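# Loop the rubber band around both bench dogs

## Task

Stretch the rubber band so that it wraps each of the two bench dogs exactly once, resting against their sides above the board and not over their tops; at the end the board has to lie flat and motionless on the table.

## Robot and tools

Robot and frames. Two arms face each other across the table. left_arm has its base at (-0.030, +0.459, +0.137) m, on the +y side. right_arm has its base at (+0.016, -0.457, +0.056) m. These names do not match the left and right of the images. Scene frame: the origin is the table centre, the table top is at z = +0.020 m, and +z is up. Each arm reports its hand position, quaternion, velocities and Hand target in its own base frame. Offsets in a command run along that arm's current Hand target axes. A gripper's fingers point along its +x and close along its y. end_effector_position is the point between the fingers, 3 to 4 cm behind the tips. Only the outer 1.5 cm of each finger's inner face is flat. A loose object may occasionally get a small push from outside.

Row layout, shared by execute_actions and move. A row is one flat list of 14 numbers, each in [-1, 1]. The first 7 are left_arm: dx, dy, dz, rx, ry, rz, opening. The last 7 are right_arm in the same order. Both arms always appear, even if only one moves. dx..rz are offsets from the Hand target, not poses. 1.0 equals 0.6 m for dx, dy, dz, or 180 degrees for the rotation vector rx, ry, rz. Opening is absolute: +1 is fully open (0.080 m) and -1 is fully closed. Empty fingers touch at about -0.78. Going from open to shut takes at least 0.6 s. Sending six zeros re-commands the current Hand target. To keep a gripper unchanged, resend its present opening, because 0 means half open.

execute_actions(actions, cameras). actions is a list of actions. Each action holds up to 15 rows, one per 1/30 s step, and a short action repeats its last row. Every row in an action counts from the Hand target at that action's start. Offsets therefore stack from action to action and from call to call, but not from row to row. Images come back only for an empty list, or when cameras names them, for example ["all"] or ["cam_left_wrist"]. An unknown camera name voids the call.

move(target, speed, blend, opening_speed, grip_force, blocking, cameras). target is one 14-number row, or a list of up to 15 rows. Every row is an offset from the same starting Hand targets, not from the row before. The straight-line paths finish together and last between 0.5 s and 10 s. They do not avoid obstacles or the other arm. speed is in m/s, 0.002 to 4.3, default 0.25; turning is capped at twice that value in rad/s. Give one value, or one per target. blend, in m, rounds corners in a list; 0 stops at each point. opening_speed sets the finger rate per second on the -1..+1 scale, at least 0.2. grip_force is the per-pad limit in newtons, 8 to 34. It stays in force until you change it. blocking=false returns after about 0.5 s while the motion continues. The first target's openings apply at the start; later ones apply when the arms arrive and come to rest. The result adds a move: line with the outcome (done, off_target, moving, held, blocked, fault) and any limits (paced = pose clipped, held = steps withheld). Faster moves lag more, stray more and hit harder. Do not route a path near an arm's own base, because its shoulder posture can flip.

wait(seconds): 0 to 10 s. The arms hold their commands and a running move continues. stop() brakes a running move, and fast moves need room to brake. zoom_image(camera, region) enlarges [x0, y0, x1, y1] of the latest image from cam_left_wrist or cam_right_wrist, at most 504 by 504 px. finished_scene(scene) ends the current scene and cannot be undone. Call it only once the band stays in place with the robot let go.

Controller behaviour. The commanded orientation is clipped to within 32 degrees of the measured one each step. Friction and gravity can leave the gripper short, low or tilted, especially at long reach. Small moves may fail or drift sideways. After each motion, compare end_effector_position and the quaternion with the intended values. Then send the missing offset or rotate back. Looking or waiting does not close the gap. If something stops an arm far from its goal, the result says blocked, and both arms hold until your next command. To release a press, command the target back past the gripper.

Result lines. grip_measured uses the opening scale and may be off by about 2 mm. To hold something, command about 0.08 below the reading at first contact; a smaller margin grips more gently. grip_effort_n is motor effort, negative when closing, with an offset. It also reads high against a stop, so it does not prove a grasp. Joint torques include gravity. External joint torques estimate outside loads, and a push toward larger joint angles lowers them. "within noise" means the arm is still. Tool commands lists the current commands.

Limits and hazards. A torque fault halts an arm for 10 s when contact torque reaches: waist 18.2, shoulder 22.5, elbow 22.4, wrist pitch 5.92, wrist yaw 5.9, wrist roll 5.54 N m. Holding loads, stretching out or pushing at unreachable poses heats the motors. MOTOR HOT appears from 50 °C, and at 95 °C the arm is held for 30 to 60 s or goes limp. Sending a far target in one step can trigger an OVER-SPEED FAULT. Joint ranges (rad): waist -3.054 to 3.054, shoulder 0 to 3.142, elbow 0 to 2.356, wrist pitch and yaw -1.571 to 1.571, roll -3.142 to 3.142. Avoid these: dropping or flinging the band, anything leaving the table, striking the board or table hard, and strain on a camera cable. Never let the arms collide or press on each other. The clearance check does not protect the grippers or wrist cameras, and one gripper must not close on the other's fingers.

Cameras. cam_left_wrist and cam_right_wrist, each 896x504, are carried on the wrists. Their calibration is given in their arm's base frame and can be off by a few millimetres or about a degree.

Each tool is called after "Call:" by a JSON object that holds its "method" and its "body".

## Session

Call:
{"method": "execute_actions", "body": {"actions": []}}

Scene clock: 0.00 s.
left_arm: end_effector_position=(+0.2063, +0.1556, +0.1041) grip_measured=+1.000 grip_effort_n=n/a end_effector_quat_wxyz=(+0.949, +0.054, +0.250, -0.186) | right_arm: end_effector_position=(+0.2589, -0.0573, +0.3242) grip_measured=+0.341 grip_effort_n=n/a end_effector_quat_wxyz=(+0.862, -0.136, +0.121, -0.473)
Joint positions: left_arm=[1.177 1.489 0.752 -0.815 1.053 1.561 0.08] | right_arm=[0.372 1.021 0.923 -0.328 1.374 0.062 0.05]
Joint velocities: within noise
Joint torques (N m): no reading
External joint torques (N m): no reading
Heat: left arm: hottest waist 36 °C (+0.0 °C/min); right arm: hottest shoulder 35 °C (+0.0 °C/min).
Hand target: left_arm +0.2065, +0.1557, +0.1045; +0.949, +0.055, +0.250, -0.186 | right_arm +0.2583, -0.0575, +0.3265; +0.862, -0.132, +0.118, -0.474
Tool commands: left_gripper/opening=+1.0 right_gripper/opening=+0.340842

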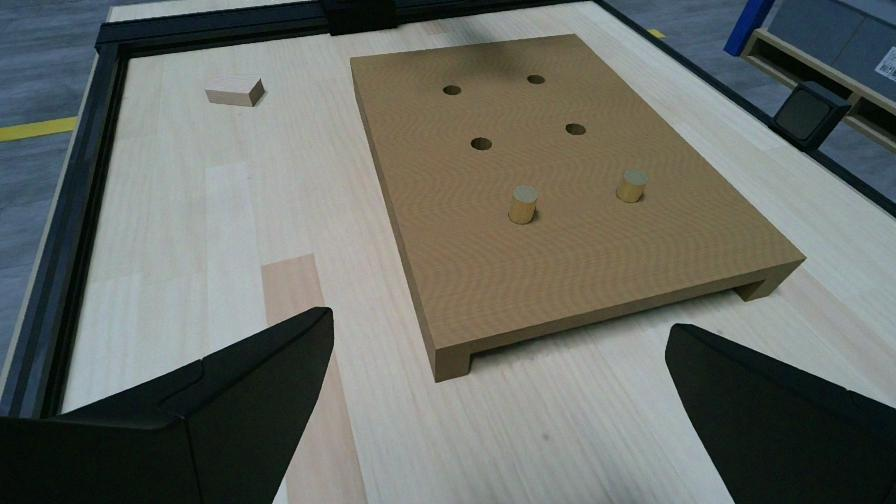

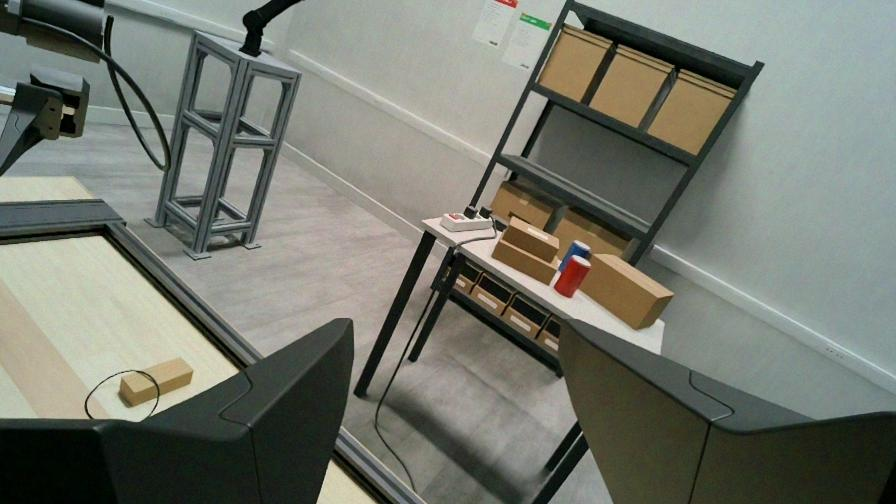

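Call:
{"method": "zoom_image", "body": {"camera": "cam_right_wrist", "region": [40, 320, 240, 440]}}

Call:
{"method": "zoom_image", "body": {"camera": "cam_left_wrist", "region": [400, 50, 700, 250]}}

Scaled by 2.520.

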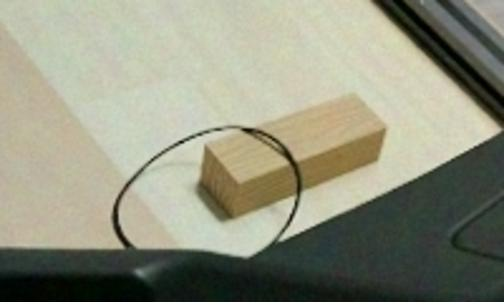

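Scaled by 1.680.

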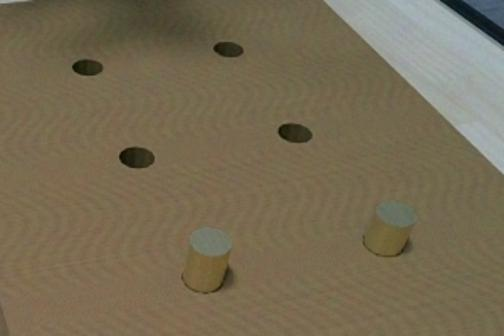

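Call:
{"method": "move", "body": {"target": [0.0685, 0.129, 0.0768, -0.241, 0.1545, 0.238, 1.0, -0.05, 0.304, -0.027, -0.0836, 0.224, 0.325, 0.34], "speed": 0.3, "cameras": ["all"]}}

Scene clock: 159.93 s.
left_arm: end_effector_position=(+0.2872, +0.2035, +0.1237) grip_measured=+1.000 grip_effort_n=0.2 end_effector_quat_wxyz=(+0.819, -0.163, +0.474, +0.279) | right_arm: end_effector_position=(+0.3779, +0.0600, +0.2496) grip_measured=+0.341 grip_effort_n=-4.0 end_effector_quat_wxyz=(+0.865, -0.001, +0.502, -0.002)
Joint positions: left_arm=[0.606 1.483 1.029 -0.595 -0.024 -0.046 0.08] | right_arm=[0.197 1.627 1.677 -1.112 0.102 0.172 0.05]
Joint torques (N m): left_arm=[-0.27 -3.86 8.09 0.96 -0.24 -0.24] | right_arm=[-0.39 -5.35 8.2 0.63 -0.1 -0.17]
External joint torques (N m): left_arm=[-0.24 1.95 1.59 -0.21 -0.23 -0.24] | right_arm=[-0.42 0.91 2.29 -0.45 -0.16 -0.17]
Heat: left arm: hottest elbow 36 °C (+0.0 °C/min); right arm: hottest elbow 39 °C (+1.0 °C/min).
Hand target: left_arm +0.2899, +0.2048, +0.1252; +0.819, -0.163, +0.472, +0.282 | right_arm +0.3807, +0.0600, +0.2516; +0.866, +0.000, +0.500, +0.000
Off the commanded pose: left_arm 0.003 m, 0 deg | right_arm 0.003 m, 0 deg.
move: done
camera_calibration:
cam_left_wrist: T_world_to_cam=[[0.656637, -0.754207, 0.00067408, -0.0243172], [-0.743154, -0.647166, -0.169993, 0.396086], [0.128646, 0.111123, -0.985445, 0.134766], [0, 0, 0, 1]] pos_world=[0.292984, 0.223018, 0.200153]
cam_right_wrist: T_world_to_cam=[[-0.0123695, -0.997706, 0.0665609, 0.0496647], [-0.980285, -0.00102817, -0.197585, 0.450403], [0.1972, -0.0676927, -0.978023, 0.252532], [0, 0, 0, 1]] pos_world=[0.392339, 0.0671084, 0.332669]

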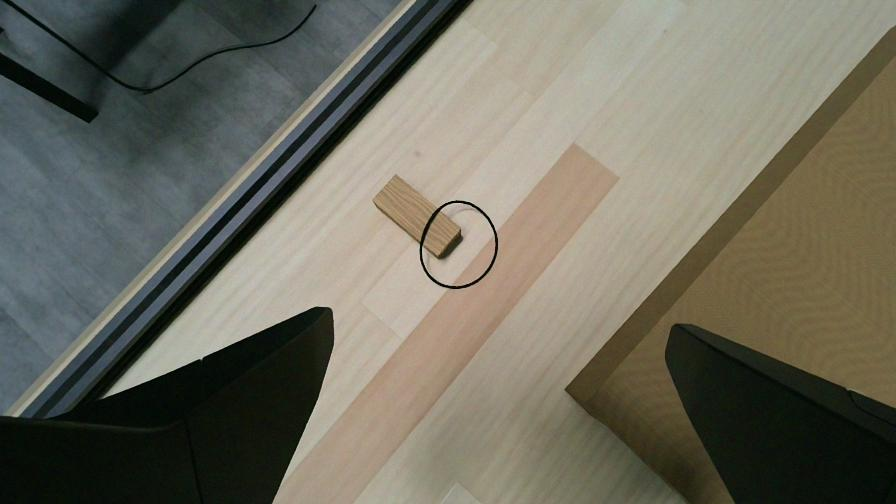

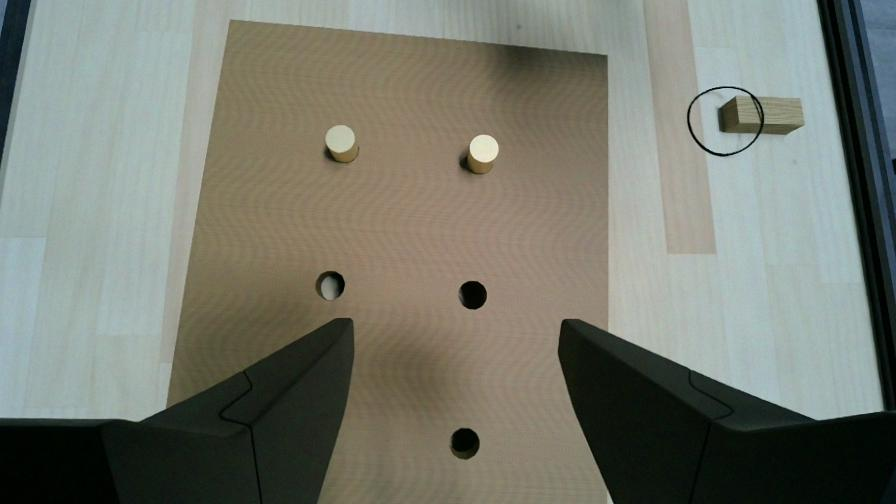

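Call:
{"method": "zoom_image", "body": {"camera": "cam_left_wrist", "region": [360, 160, 540, 310]}}

Call:
{"method": "zoom_image", "body": {"camera": "cam_right_wrist", "region": [660, 60, 840, 180]}}

Call:
{"method": "zoom_image", "body": {"camera": "cam_right_wrist", "region": [300, 100, 540, 200]}}

Scaled by 2.800.

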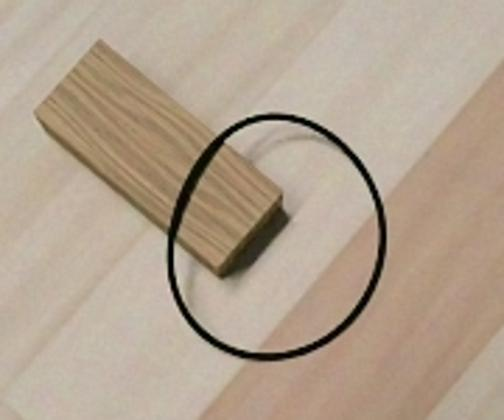

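Scaled by 2.800.

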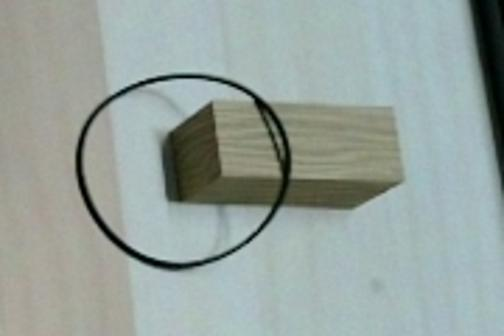

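Scaled by 2.100.

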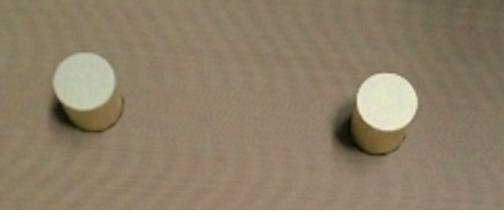

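Call:
{"method": "move", "body": {"target": [0.263, -0.009, -0.113, -0.333, -0.0135, 0.1448, -0.2, 0, 0, 0, 0, 0, 0, 0.34], "speed": 0.25, "cameras": ["all"]}}

Scene clock: 327.97 s.
left_arm: end_effector_position=(+0.3078, +0.2130, -0.0436) grip_measured=-0.198 grip_effort_n=-12.8 end_effector_quat_wxyz=(+0.559, -0.437, +0.278, +0.648) | right_arm: end_effector_position=(+0.3779, +0.0600, +0.2496) grip_measured=+0.341 grip_effort_n=-4.0 end_effector_quat_wxyz=(+0.865, -0.001, +0.502, -0.002)
Joint positions: left_arm=[0.429 2.07 1.03 -0.299 -0.451 -1.346 0.026] | right_arm=[0.197 1.627 1.677 -1.112 0.102 0.172 0.05]
Joint torques (N m): left_arm=[-0.52 -5.67 5.61 0.46 -0.49 -0.21] | right_arm=[-0.39 -5.29 8.22 0.63 -0.12 -0.17]
External joint torques (N m): left_arm=[-0.53 2.52 1.12 -0.2 -0.16 -0.22] | right_arm=[-0.36 1.1 2.24 -0.45 -0.18 -0.17]
Heat: left arm: hottest elbow 45 °C (+1.0 °C/min); right arm: hottest elbow 45 °C (+1.0 °C/min).
Hand target: left_arm +0.3093, +0.2131, -0.0454; +0.558, -0.435, +0.276, +0.651 | right_arm +0.3807, +0.0600, +0.2516; +0.866, +0.000, +0.500, +0.000
Off the commanded pose: left_arm 0.002 m, 0 deg | right_arm 0.003 m, 0 deg.
move: done
camera_calibration:
cam_left_wrist: T_world_to_cam=[[0.952514, 0.277885, 0.124489, -0.336119], [0.29314, -0.947462, -0.128002, 0.135903], [0.0823786, 0.158417, -0.98393, -0.029519], [0, 0, 0, 1]] pos_world=[0.282751, 0.226841, 0.0301942]
cam_right_wrist: T_world_to_cam=[[-0.0123695, -0.997706, 0.0665609, 0.0496647], [-0.980285, -0.00102817, -0.197585, 0.450403], [0.1972, -0.0676927, -0.978023, 0.252532], [0, 0, 0, 1]] pos_world=[0.392339, 0.0671084, 0.332669]

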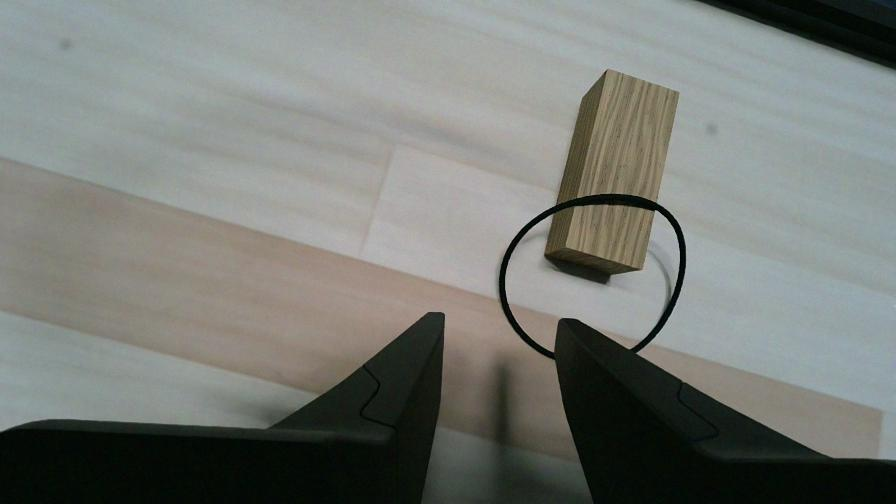

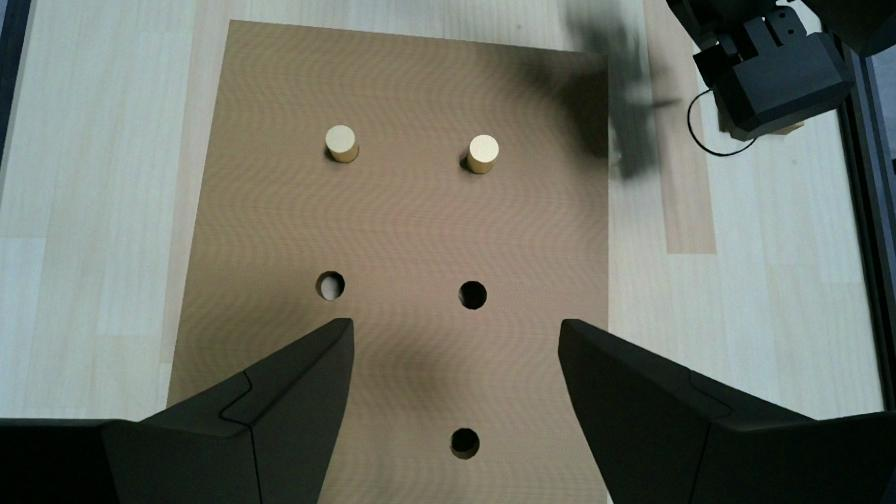

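Call:
{"method": "move", "body": {"target": [0.042, -0.0057, -0.0062, 0, 0, 0, -0.5, 0, 0, 0, 0, 0, 0, 0.34], "speed": 0.1, "cameras": ["cam_left_wrist"]}}

Scene clock: 357.90 s.
left_arm: end_effector_position=(+0.3127, +0.2211, -0.0665) grip_measured=-0.498 grip_effort_n=-12.8 end_effector_quat_wxyz=(+0.557, -0.437, +0.275, +0.650) | right_arm: end_effector_position=(+0.3779, +0.0600, +0.2496) grip_measured=+0.341 grip_effort_n=-3.5 end_effector_quat_wxyz=(+0.865, -0.001, +0.502, -0.002)
Joint positions: left_arm=[0.443 2.158 1.052 -0.228 -0.451 -1.337 0.013] | right_arm=[0.197 1.627 1.677 -1.112 0.102 0.172 0.05]
Joint torques (N m): left_arm=[0.13 -5.88 5.35 0.85 -0.42 0.22] | right_arm=[-0.39 -5.31 8.22 0.62 -0.12 -0.17]
External joint torques (N m): left_arm=[0.11 2.58 1.18 0.19 -0.09 0.22] | right_arm=[-0.34 0.96 2.31 -0.46 -0.18 -0.17]
Heat: left arm: hottest elbow 41 °C (-4.0 °C/min); right arm: hottest elbow 45 °C (+1.0 °C/min).
Hand target: left_arm +0.3135, +0.2230, -0.0687; +0.558, -0.435, +0.277, +0.651 | right_arm +0.3807, +0.0600, +0.2516; +0.866, +0.000, +0.500, +0.000
Off the commanded pose: left_arm 0.003 m, 0 deg | right_arm 0.003 m, 0 deg.
move: done
camera_calibration:
cam_left_wrist: T_world_to_cam=[[0.950727, 0.283307, 0.125921, -0.340663], [0.298938, -0.945364, -0.130089, 0.136757], [0.0821863, 0.161322, -0.983474, -0.0542913], [0, 0, 0, 1]] pos_world=[0.287458, 0.234556, 0.00729335]
Images, in order (width x height): cam_left_wrist 896x504.

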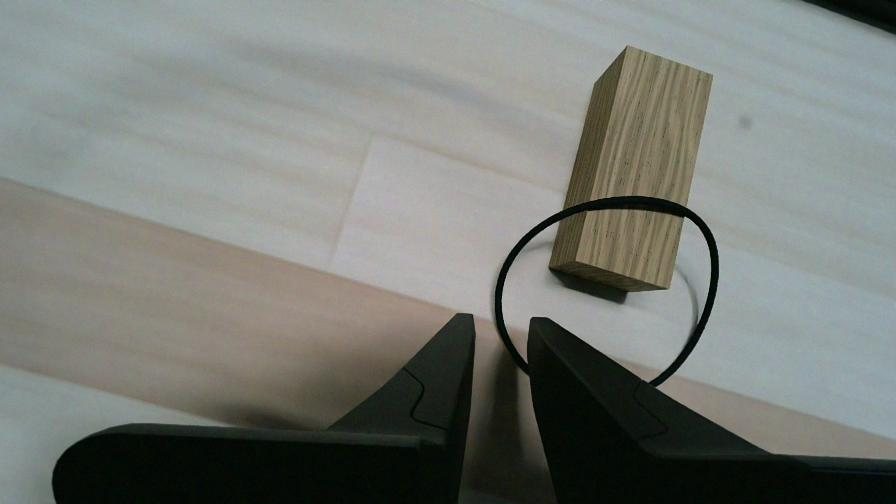

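Call:
{"method": "move", "body": {"target": [[0.027, 0, 0, 0, 0, 0, -0.5, 0, 0, 0, 0, 0, 0, 0.34],[0.027, 0, 0, 0, 0, 0, -1, 0, 0, 0, 0, 0, 0, 0.34]], "speed": 0.06, "opening_speed": 0.6, "cameras": ["cam_left_wrist"]}}

Scene clock: 369.60 s.
left_arm: end_effector_position=(+0.3127, +0.2295, -0.0798) grip_measured=-0.774 grip_effort_n=-21.6 end_effector_quat_wxyz=(+0.558, -0.436, +0.274, +0.651) | right_arm: end_effector_position=(+0.3779, +0.0600, +0.2496) grip_measured=+0.341 grip_effort_n=-3.5 end_effector_quat_wxyz=(+0.865, -0.001, +0.502, -0.002)
Joint positions: left_arm=[0.463 2.208 1.062 -0.178 -0.451 -1.315 0] | right_arm=[0.197 1.627 1.677 -1.112 0.102 0.172 0.05]
Joint torques (N m): left_arm=[0.27 -5.91 4.99 0.81 -0.2 0.24] | right_arm=[-0.39 -5.29 8.21 0.62 -0.12 -0.16]
External joint torques (N m): left_arm=[0.21 2.79 0.9 0.13 0.13 0.23] | right_arm=[-0.39 1.04 2.29 -0.44 -0.18 -0.17]
Heat: left arm: hottest elbow 40 °C (-5.0 °C/min); right arm: hottest elbow 45 °C (+1.0 °C/min).
Hand target: left_arm +0.3136, +0.2308, -0.0828; +0.558, -0.435, +0.277, +0.651 | right_arm +0.3807, +0.0600, +0.2516; +0.866, +0.000, +0.500, +0.000
Off the commanded pose: left_arm 0.003 m, 0 deg | right_arm 0.003 m, 0 deg.
move: done
camera_calibration:
cam_left_wrist: T_world_to_cam=[[0.950639, 0.283576, 0.125979, -0.341419], [0.2996, -0.944505, -0.134723, 0.142243], [0.0807838, 0.165817, -0.982842, -0.069377], [0, 0, 0, 1]] pos_world=[0.287554, 0.242671, -0.00601157]
Images, in order (width x height): cam_left_wrist 896x504.

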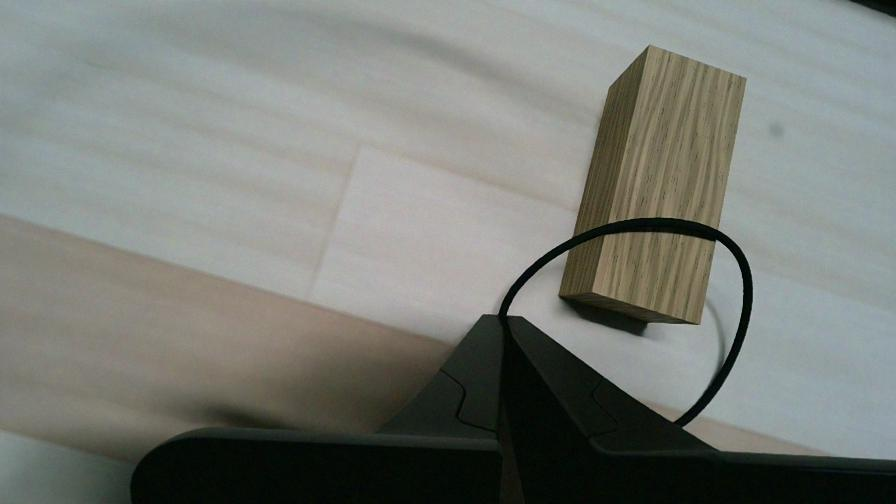

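Call:
{"method": "move", "body": {"target": [[-0.1458, -0.0209, 0.0781, 0, 0, 0, -1, 0, 0, 0, 0, 0, 0, 0.34],[-0.3917, -0.0815, -0.152, 0.2874, -0.0397, -0.1508, -1, 0, 0, 0, 0, 0, 0, 0.34]], "speed": 0.2, "blend": 0.03, "cameras": ["all"]}}

Scene clock: 431.57 s.
left_arm: end_effector_position=(+0.3815, +0.0519, +0.0799) grip_measured=-0.774 grip_effort_n=-21.6 end_effector_quat_wxyz=(+0.833, -0.161, +0.397, +0.351) | right_arm: end_effector_position=(+0.3779, +0.0600, +0.2496) grip_measured=+0.341 grip_effort_n=-4.0 end_effector_quat_wxyz=(+0.865, -0.001, +0.502, -0.002)
Joint positions: left_arm=[-0.053 1.709 1.023 -0.393 -0.5 -0.715 0] | right_arm=[0.197 1.627 1.677 -1.112 0.102 0.172 0.05]
Joint torques (N m): left_arm=[-0.23 -6.93 7.04 1.19 -0.32 0.22] | right_arm=[-0.39 -5.3 8.21 0.62 -0.12 -0.17]
External joint torques (N m): left_arm=[-0.16 0.04 1.09 0.14 -0.02 0.22] | right_arm=[-0.39 0.96 2.34 -0.43 -0.18 -0.17]
Heat: left arm: hottest elbow 40 °C (+0.0 °C/min); right arm: hottest elbow 46 °C (+1.0 °C/min).
Hand target: left_arm +0.3843, +0.0508, +0.0861; +0.838, -0.162, +0.390, +0.347 | right_arm +0.3807, +0.0600, +0.2516; +0.866, +0.000, +0.500, +0.000
Off the commanded pose: left_arm 0.007 m, 1 deg | right_arm 0.003 m, 0 deg.
move: done
camera_calibration:
cam_left_wrist: T_world_to_cam=[[0.751824, -0.659361, -0.00182767, -0.241674], [-0.623065, -0.709526, -0.329184, 0.330686], [0.215755, 0.248627, -0.944264, 0.0526584], [0, 0, 0, 1]] pos_world=[0.376374, 0.062188, 0.158138]
cam_right_wrist: T_world_to_cam=[[-0.0123695, -0.997706, 0.0665609, 0.0496647], [-0.980285, -0.00102817, -0.197585, 0.450403], [0.1972, -0.0676927, -0.978023, 0.252532], [0, 0, 0, 1]] pos_world=[0.392339, 0.0671084, 0.332669]

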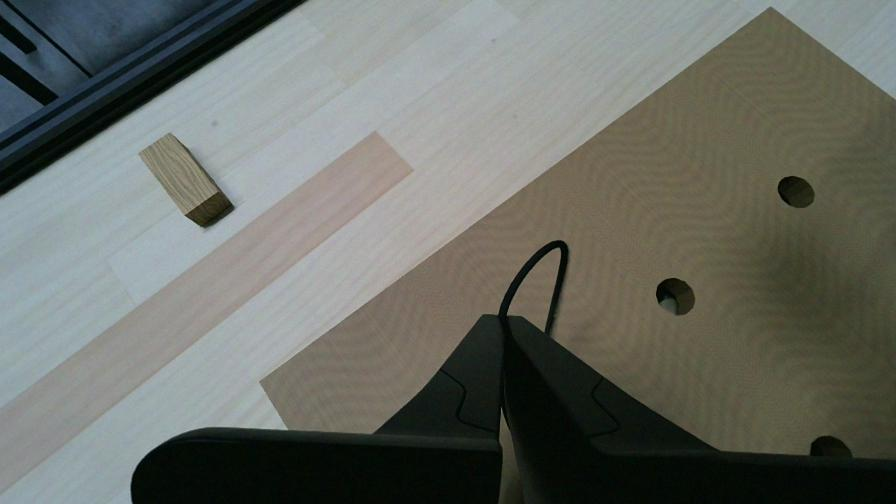

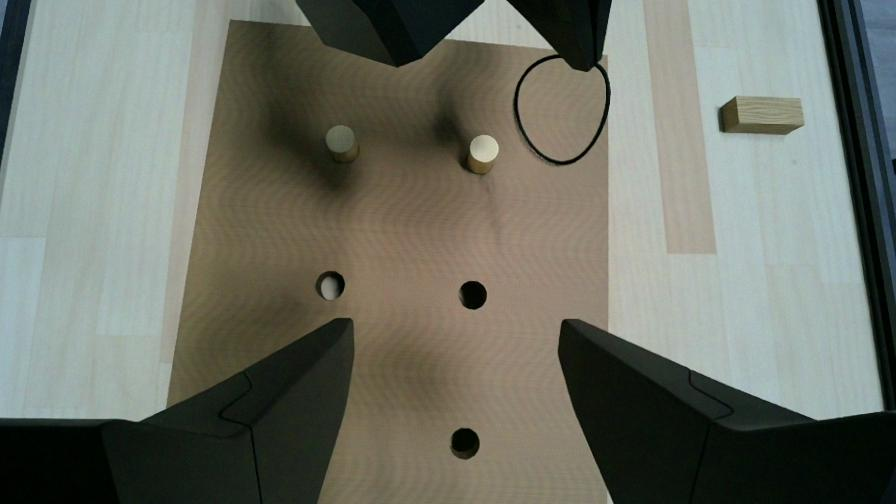

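Call:
{"method": "zoom_image", "body": {"camera": "cam_left_wrist", "region": [460, 210, 620, 360]}}

Call:
{"method": "zoom_image", "body": {"camera": "cam_right_wrist", "region": [490, 20, 650, 190]}}

Scaled by 3.150.

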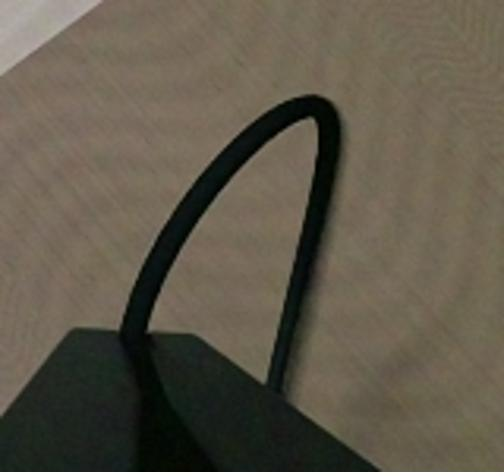

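Scaled by 2.965.

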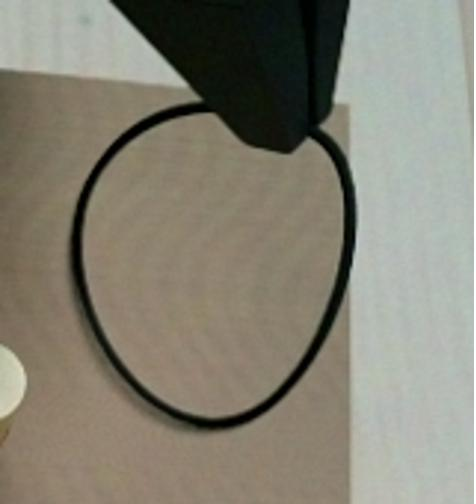

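Call:
{"method": "move", "body": {"target": [-0.0043, 0.0135, 0.0077, 0.1064, 0, -0.0893, -1, 0.0955, -0.0732, 0.0368, 0.0913, -0.0551, -0.0639, -0.2], "speed": 0.15, "cameras": ["all"]}}

Scene clock: 477.57 s.
left_arm: end_effector_position=(+0.3823, +0.0571, +0.0908) grip_measured=-0.774 grip_effort_n=-21.2 end_effector_quat_wxyz=(+0.892, -0.075, +0.416, +0.159) | right_arm: end_effector_position=(+0.4277, +0.0181, +0.2171) grip_measured=-0.197 grip_effort_n=-13.7 end_effector_quat_wxyz=(+0.895, +0.073, +0.414, -0.152)
Joint positions: left_arm=[0.082 1.58 0.894 -0.206 -0.172 -0.212 0] | right_arm=[0.148 1.674 1.513 -0.765 0.304 0.386 0.026]
Joint torques (N m): left_arm=[0.3 -6.17 4.9 1.59 0.01 0.29] | right_arm=[-0.29 -6.01 6.41 1.01 0.33 0.19]
External joint torques (N m): left_arm=[0.24 0.2 -1.43 0.23 0.11 0.28] | right_arm=[-0.27 1.04 0.11 -0.2 0.17 0.19]
Heat: left arm: hottest elbow 42 °C (+2.0 °C/min); right arm: hottest elbow 46 °C (+1.0 °C/min).
Hand target: left_arm +0.3799, +0.0578, +0.0911; +0.893, -0.074, +0.416, +0.157 | right_arm +0.4285, +0.0162, +0.2131; +0.893, +0.074, +0.416, -0.157
Off the commanded pose: left_arm 0.002 m, 0 deg | right_arm 0.005 m, 1 deg.
move: done
camera_calibration:
cam_left_wrist: T_world_to_cam=[[0.399647, -0.916609, 0.0104716, -0.0905124], [-0.860887, -0.379227, -0.339205, 0.411485], [0.31489, 0.126547, -0.940654, 0.030209], [0, 0, 0, 1]] pos_world=[0.380902, 0.0692587, 0.168942]
cam_right_wrist: T_world_to_cam=[[-0.352316, -0.934244, 0.0553389, 0.157331], [-0.874636, 0.307644, -0.374655, 0.480414], [0.332995, -0.180398, -0.925511, 0.140721], [0, 0, 0, 1]] pos_world=[0.428758, 0.0245747, 0.301522]

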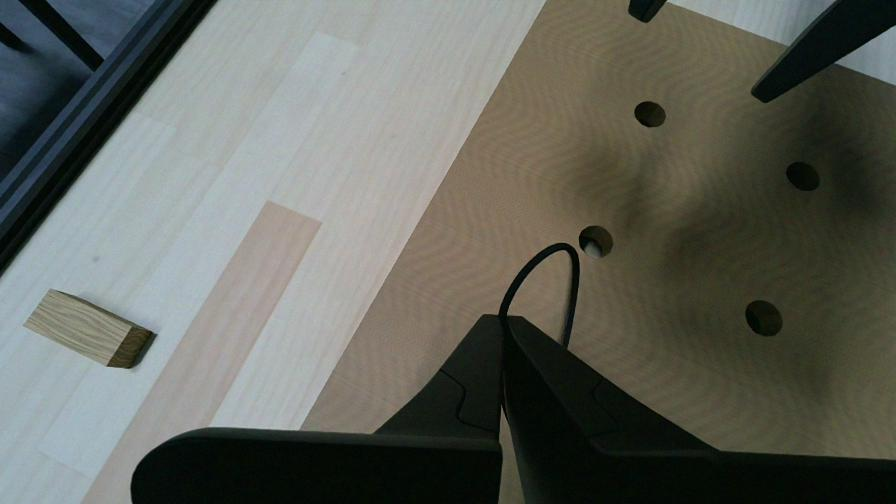

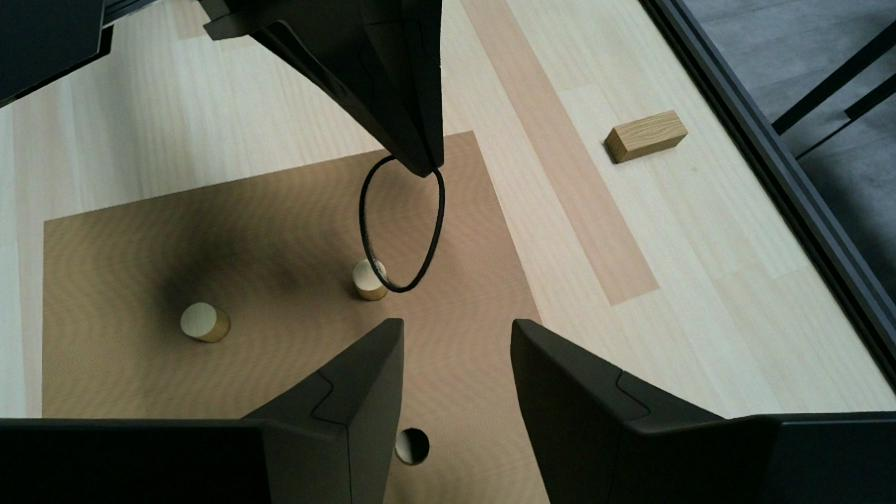

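Call:
{"method": "move", "body": {"target": [0, 0, 0, 0, 0, 0, -1, 0.07, 0.0067, 0.0088, 0, 0, 0, -0.2], "speed": 0.12, "cameras": ["all"]}}

Scene clock: 524.47 s.
left_arm: end_effector_position=(+0.3823, +0.0571, +0.0908) grip_measured=-0.774 grip_effort_n=-21.6 end_effector_quat_wxyz=(+0.892, -0.075, +0.416, +0.159) | right_arm: end_effector_position=(+0.4563, +0.0097, +0.1836) grip_measured=-0.197 grip_effort_n=-13.3 end_effector_quat_wxyz=(+0.892, +0.073, +0.418, -0.159)
Joint positions: left_arm=[0.082 1.58 0.894 -0.206 -0.172 -0.212 0] | right_arm=[0.118 1.785 1.513 -0.661 0.297 0.37 0.026]
Joint torques (N m): left_arm=[0.39 -6.25 4.81 1.55 0.04 0.3] | right_arm=[-0.34 -6.72 7.95 0.98 0 -0.17]
External joint torques (N m): left_arm=[0.37 0.05 -1.44 0.2 0.13 0.3] | right_arm=[-0.33 1.15 1.6 -0.24 -0.17 -0.17]
Heat: left arm: hottest wrist pitch 41 °C (+4.9 °C/min); right arm: hottest elbow 41 °C (-6.1 °C/min).
Hand target: left_arm +0.3799, +0.0579, +0.0911; +0.893, -0.073, +0.416, +0.157 | right_arm +0.4591, +0.0094, +0.1842; +0.893, +0.074, +0.416, -0.157
Off the commanded pose: left_arm 0.003 m, 0 deg | right_arm 0.003 m, 0 deg.
move: done
camera_calibration:
cam_left_wrist: T_world_to_cam=[[0.399338, -0.916747, 0.0102094, -0.0903398], [-0.861065, -0.37886, -0.339164, 0.41152], [0.314796, 0.12665, -0.940672, 0.0302407], [0, 0, 0, 1]] pos_world=[0.380902, 0.0692595, 0.168942]
cam_right_wrist: T_world_to_cam=[[-0.364345, -0.929131, 0.0629966, 0.165397], [-0.874207, 0.317925, -0.366995, 0.493908], [0.320958, -0.188785, -0.928087, 0.104622], [0, 0, 0, 1]] pos_world=[0.458461, 0.0164002, 0.267941]

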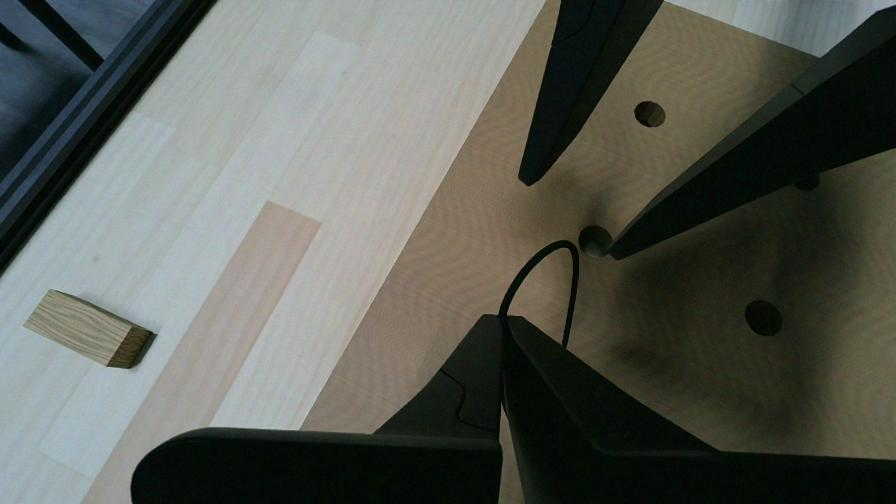

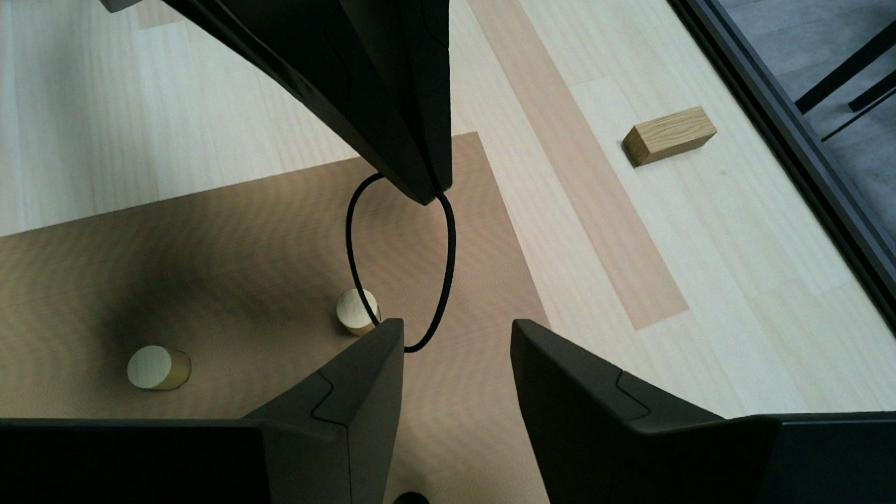

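Call:
{"method": "move", "body": {"target": [0, 0, 0, 0, 0, 0, -1, 0.038, 0.0033, 0.0078, 0, 0, 0, -0.2], "speed": 0.08, "cameras": ["all"]}}

Scene clock: 548.97 s.
left_arm: end_effector_position=(+0.3820, +0.0573, +0.0905) grip_measured=-0.774 grip_effort_n=-21.2 end_effector_quat_wxyz=(+0.892, -0.075, +0.417, +0.159) | right_arm: end_effector_position=(+0.4728, +0.0055, +0.1684) grip_measured=-0.197 grip_effort_n=-13.3 end_effector_quat_wxyz=(+0.891, +0.073, +0.419, -0.159)
Joint positions: left_arm=[0.082 1.58 0.893 -0.206 -0.172 -0.211 0] | right_arm=[0.102 1.85 1.536 -0.617 0.286 0.356 0.026]
Joint torques (N m): left_arm=[0.47 -6.14 5.02 1.52 0.02 0.26] | right_arm=[-0.38 -6.88 8.57 0.99 0.01 -0.17]
External joint torques (N m): left_arm=[0.55 0.2 -1.26 0.17 0.1 0.26] | right_arm=[-0.43 1.48 2.25 -0.22 -0.14 -0.18]
Heat: left arm: hottest wrist pitch 42 °C (+3.0 °C/min); right arm: hottest shoulder 43 °C (+3.0 °C/min).
Hand target: left_arm +0.3799, +0.0579, +0.0911; +0.893, -0.074, +0.416, +0.157 | right_arm +0.4769, +0.0050, +0.1697; +0.893, +0.074, +0.416, -0.157
Off the commanded pose: left_arm 0.002 m, 0 deg | right_arm 0.004 m, 0 deg.
move: done
camera_calibration:
cam_left_wrist: T_world_to_cam=[[0.399479, -0.916691, 0.00972741, -0.0901399], [-0.861287, -0.378927, -0.338524, 0.411263], [0.314008, 0.126855, -0.940908, 0.030335], [0, 0, 0, 1]] pos_world=[0.380699, 0.06936, 0.168642]
cam_right_wrist: T_world_to_cam=[[-0.363494, -0.929405, 0.0638694, 0.167972], [-0.875467, 0.317351, -0.36448, 0.504122], [0.31848, -0.188402, -0.929018, 0.0858218], [0, 0, 0, 1]] pos_world=[0.475066, 0.012299, 0.252744]

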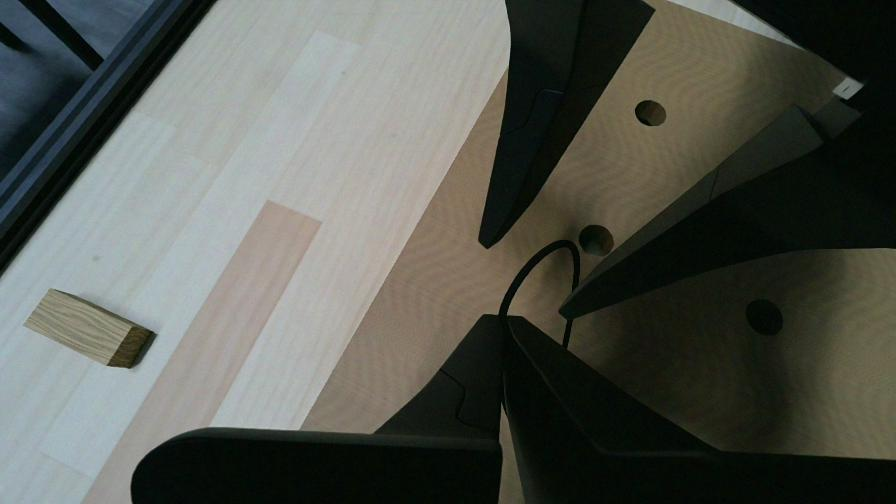

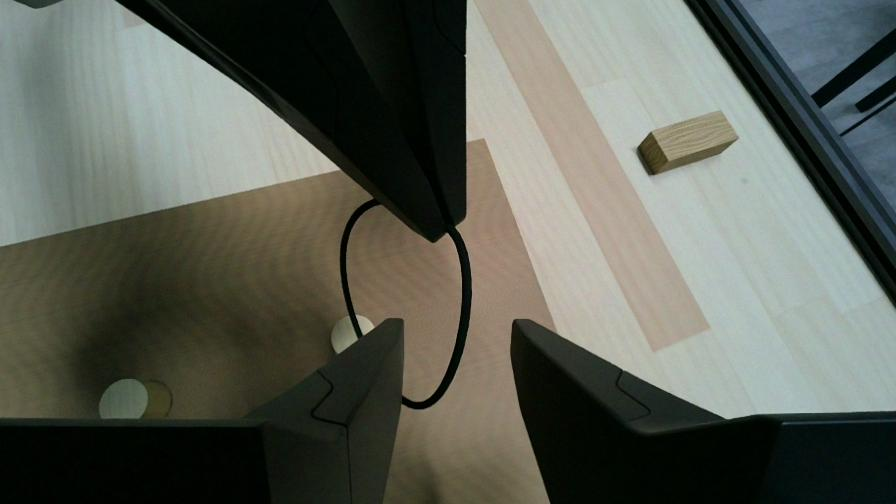

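Call:
{"method": "move", "body": {"target": [0, 0, 0, 0, 0, 0, -1, 0, 0, 0, 0, 0, 0, -1], "speed": 0.05, "opening_speed": 0.6, "cameras": ["all"]}}

Scene clock: 559.50 s.
left_arm: end_effector_position=(+0.3820, +0.0573, +0.0905) grip_measured=-0.774 grip_effort_n=-21.6 end_effector_quat_wxyz=(+0.892, -0.075, +0.417, +0.159) | right_arm: end_effector_position=(+0.4728, +0.0055, +0.1684) grip_measured=-0.770 grip_effort_n=-36.5 end_effector_quat_wxyz=(+0.891, +0.073, +0.419, -0.159)
Joint positions: left_arm=[0.082 1.58 0.893 -0.206 -0.172 -0.211 0] | right_arm=[0.102 1.85 1.536 -0.617 0.286 0.356 0]
Joint torques (N m): left_arm=[0.23 -6.33 4.84 1.55 0.04 0.22] | right_arm=[-0.35 -6.87 8.56 0.98 0 -0.17]
External joint torques (N m): left_arm=[0.2 -0.04 -1.34 0.24 0.14 0.22] | right_arm=[-0.36 1.43 2.25 -0.23 -0.15 -0.17]
Heat: left arm: hottest wrist pitch 42 °C (+2.0 °C/min); right arm: hottest shoulder 43 °C (+3.0 °C/min).
Hand target: left_arm +0.3799, +0.0579, +0.0911; +0.893, -0.074, +0.416, +0.157 | right_arm +0.4769, +0.0050, +0.1698; +0.893, +0.074, +0.416, -0.157
Off the commanded pose: left_arm 0.002 m, 0 deg | right_arm 0.004 m, 0 deg.
move: done
camera_calibration:
cam_left_wrist: T_world_to_cam=[[0.399479, -0.916691, 0.00972741, -0.0901399], [-0.861287, -0.378927, -0.338524, 0.411263], [0.314008, 0.126855, -0.940908, 0.030335], [0, 0, 0, 1]] pos_world=[0.380699, 0.06936, 0.168642]
cam_right_wrist: T_world_to_cam=[[-0.363494, -0.929405, 0.0638694, 0.167972], [-0.875467, 0.317351, -0.36448, 0.504122], [0.31848, -0.188402, -0.929018, 0.0858218], [0, 0, 0, 1]] pos_world=[0.475066, 0.012299, 0.252744]

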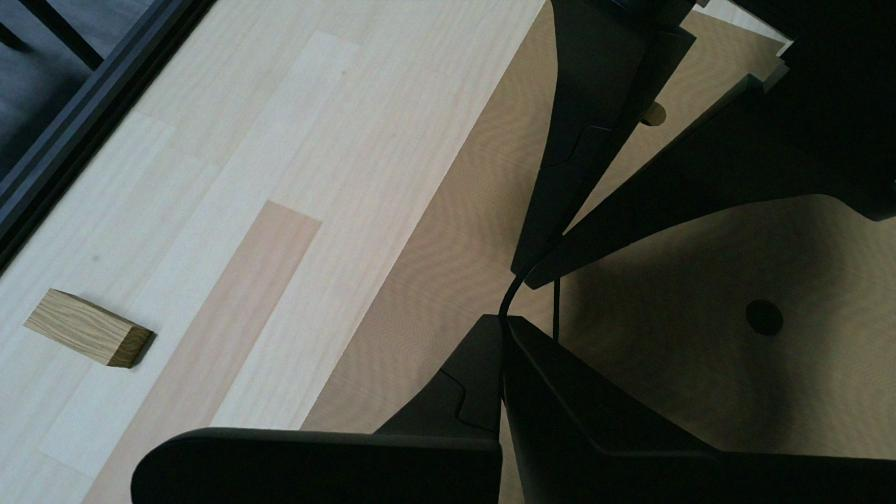

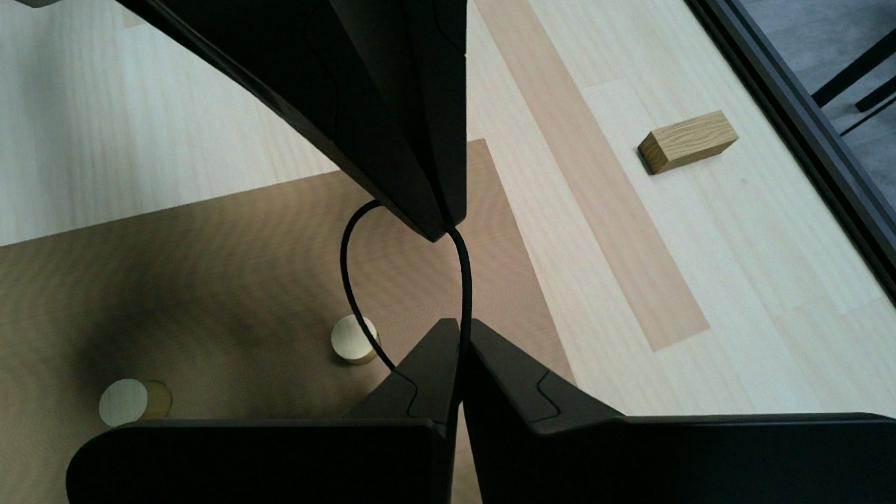

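Call:
{"method": "zoom_image", "body": {"camera": "cam_right_wrist", "region": [330, 190, 530, 430]}}

Call:
{"method": "zoom_image", "body": {"camera": "cam_left_wrist", "region": [440, 210, 640, 380]}}

Scaled by 2.100.

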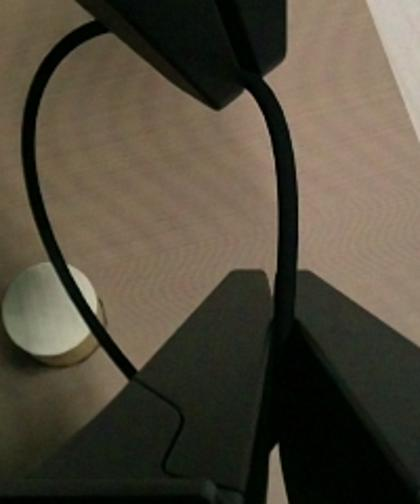

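Scaled by 2.520.

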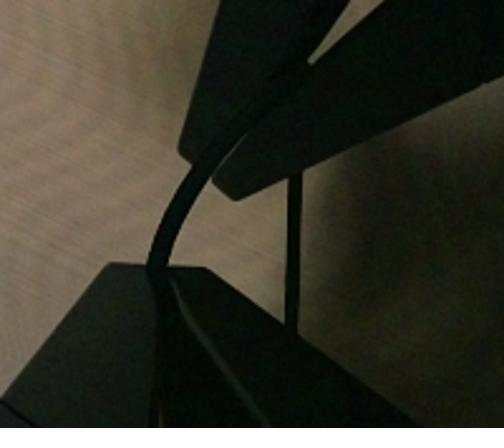

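Call:
{"method": "move", "body": {"target": [-0.0642, -0.2408, -0.1282, 0, 0, 0, -1, -0.0092, 0.2557, -0.0627, 0, 0, 0, -1], "speed": 0.08, "cameras": ["all"]}}

Scene clock: 643.73 s.
left_arm: end_effector_position=(+0.3485, -0.1047, +0.0703) grip_measured=-0.774 grip_effort_n=-21.2 end_effector_quat_wxyz=(+0.892, -0.072, +0.417, +0.156) | right_arm: end_effector_position=(+0.4965, +0.1599, +0.1513) grip_measured=-0.770 grip_effort_n=-36.5 end_effector_quat_wxyz=(+0.893, +0.073, +0.417, -0.154)
Joint positions: left_arm=[-0.49 1.64 0.895 -0.315 -0.496 -0.703 0] | right_arm=[0.442 2.139 1.895 -0.792 0.469 0.654 0]
Joint torques (N m): left_arm=[-0.61 -4.31 7.23 0.85 -0.49 -0.23] | right_arm=[-0.04 -8.28 8.21 0.49 0.45 0.19]
External joint torques (N m): left_arm=[-0.62 2.13 1.35 -0.23 -0.18 -0.23] | right_arm=[-0.11 1.62 2.17 -0.54 0.19 0.19]
Heat: left arm: hottest wrist pitch 42 °C (+0.0 °C/min); right arm: hottest elbow 45 °C (+0.0 °C/min).
Hand target: left_arm +0.3507, -0.1065, +0.0711; +0.893, -0.074, +0.416, +0.157 | right_arm +0.4989, +0.1603, +0.1499; +0.893, +0.074, +0.416, -0.157
Off the commanded pose: left_arm 0.003 m, 0 deg | right_arm 0.003 m, 0 deg.
move: done
camera_calibration:
cam_left_wrist: T_world_to_cam=[[0.391693, -0.920063, 0.00779947, -0.222549], [-0.864892, -0.371071, -0.338035, 0.316255], [0.313908, 0.12566, -0.941101, 0.0423966], [0, 0, 0, 1]] pos_world=[0.347389, -0.092734, 0.148541]
cam_right_wrist: T_world_to_cam=[[-0.354738, -0.933137, 0.0584511, 0.318272], [-0.876681, 0.310246, -0.367666, 0.471926], [0.324949, -0.181668, -0.928119, 0.0869774], [0, 0, 0, 1]] pos_world=[0.498368, 0.166379, 0.235633]

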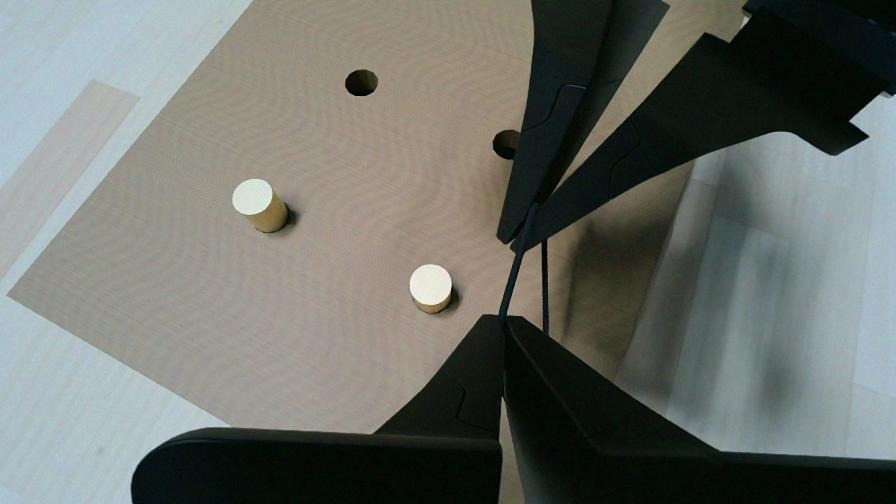

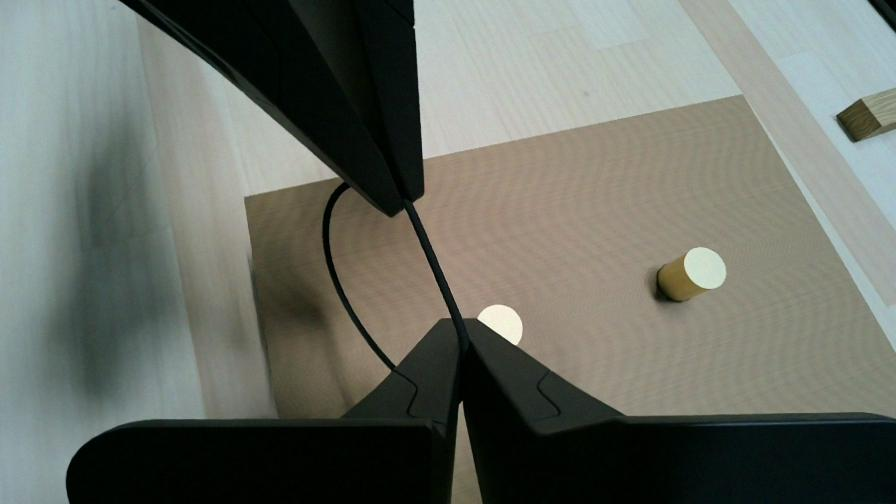

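Call:
{"method": "move", "body": {"target": [0.082, -0.0045, -0.0525, 0, 0, 0, -1, 0.066, -0.0045, -0.0718, 0, 0, 0, -1], "speed": 0.06, "cameras": ["all"]}}

Scene clock: 695.03 s.
left_arm: end_effector_position=(+0.3609, -0.1084, +0.0182) grip_measured=-0.774 grip_effort_n=-21.2 end_effector_quat_wxyz=(+0.895, -0.079, +0.410, +0.156) | right_arm: end_effector_position=(+0.4919, +0.1607, +0.0984) grip_measured=-0.770 grip_effort_n=-36.5 end_effector_quat_wxyz=(+0.894, +0.076, +0.413, -0.153)
Joint positions: left_arm=[-0.483 1.807 0.832 -0.066 -0.496 -0.702 0] | right_arm=[0.448 2.141 1.682 -0.569 0.472 0.662 0]
Joint torques (N m): left_arm=[0.33 -4.98 4.21 1.28 -0.31 0.2] | right_arm=[0.06 -8.32 5.83 0.81 0.47 0.19]
External joint torques (N m): left_arm=[0.28 2.01 -1 0.17 -0.01 0.2] | right_arm=[0.06 1.6 -0.19 -0.24 0.21 0.19]
Heat: left arm: hottest elbow 42 °C (+2.2 °C/min); right arm: hottest shoulder 48 °C (+5.6 °C/min).
Hand target: left_arm +0.3586, -0.1064, +0.0131; +0.893, -0.073, +0.416, +0.158 | right_arm +0.4910, +0.1603, +0.0919; +0.893, +0.074, +0.416, -0.157
Off the commanded pose: left_arm 0.006 m, 1 deg | right_arm 0.007 m, 1 deg.
move: done
camera_calibration:
cam_left_wrist: T_world_to_cam=[[0.397484, -0.917343, 0.0221168, -0.232544], [-0.856794, -0.379661, -0.348944, 0.304304], [0.328498, 0.11975, -0.936882, -0.0160989], [0, 0, 0, 1]] pos_world=[0.358447, -0.0958623, 0.0962456]
cam_right_wrist: T_world_to_cam=[[-0.356533, -0.932981, 0.0492974, 0.322206], [-0.872443, 0.313593, -0.374836, 0.446241], [0.334256, -0.176651, -0.925779, 0.0339491], [0, 0, 0, 1]] pos_world=[0.492849, 0.166671, 0.182813]

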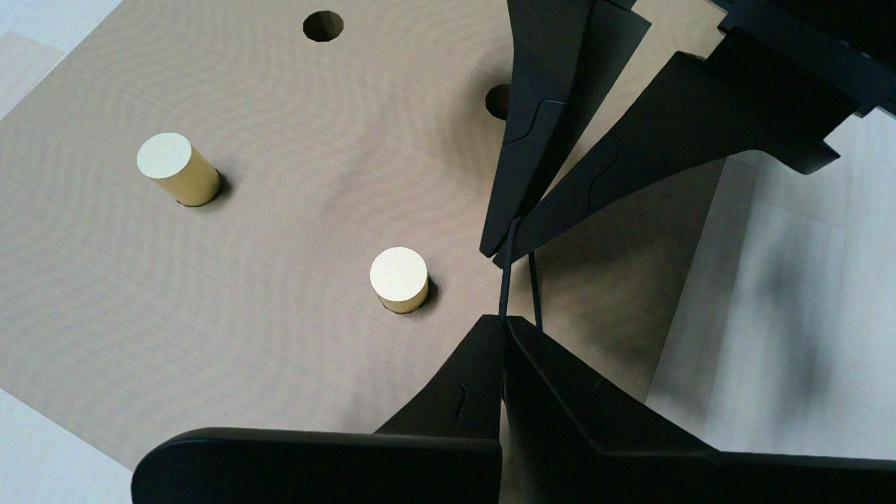

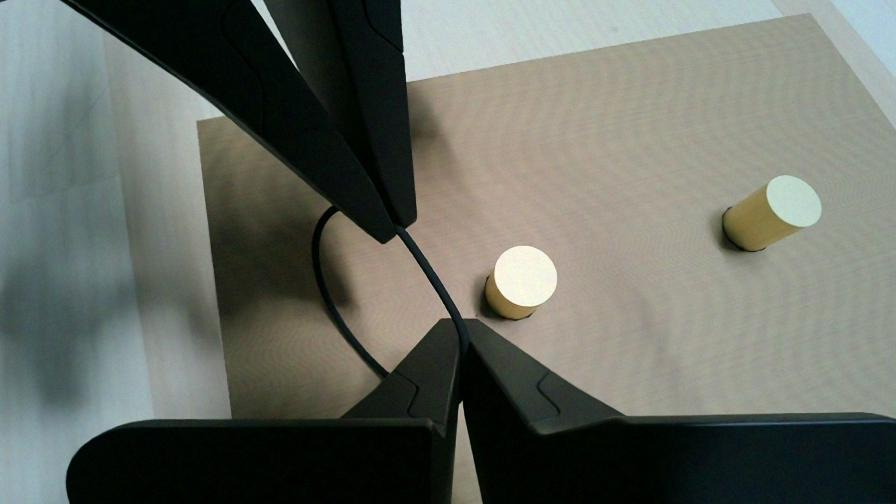

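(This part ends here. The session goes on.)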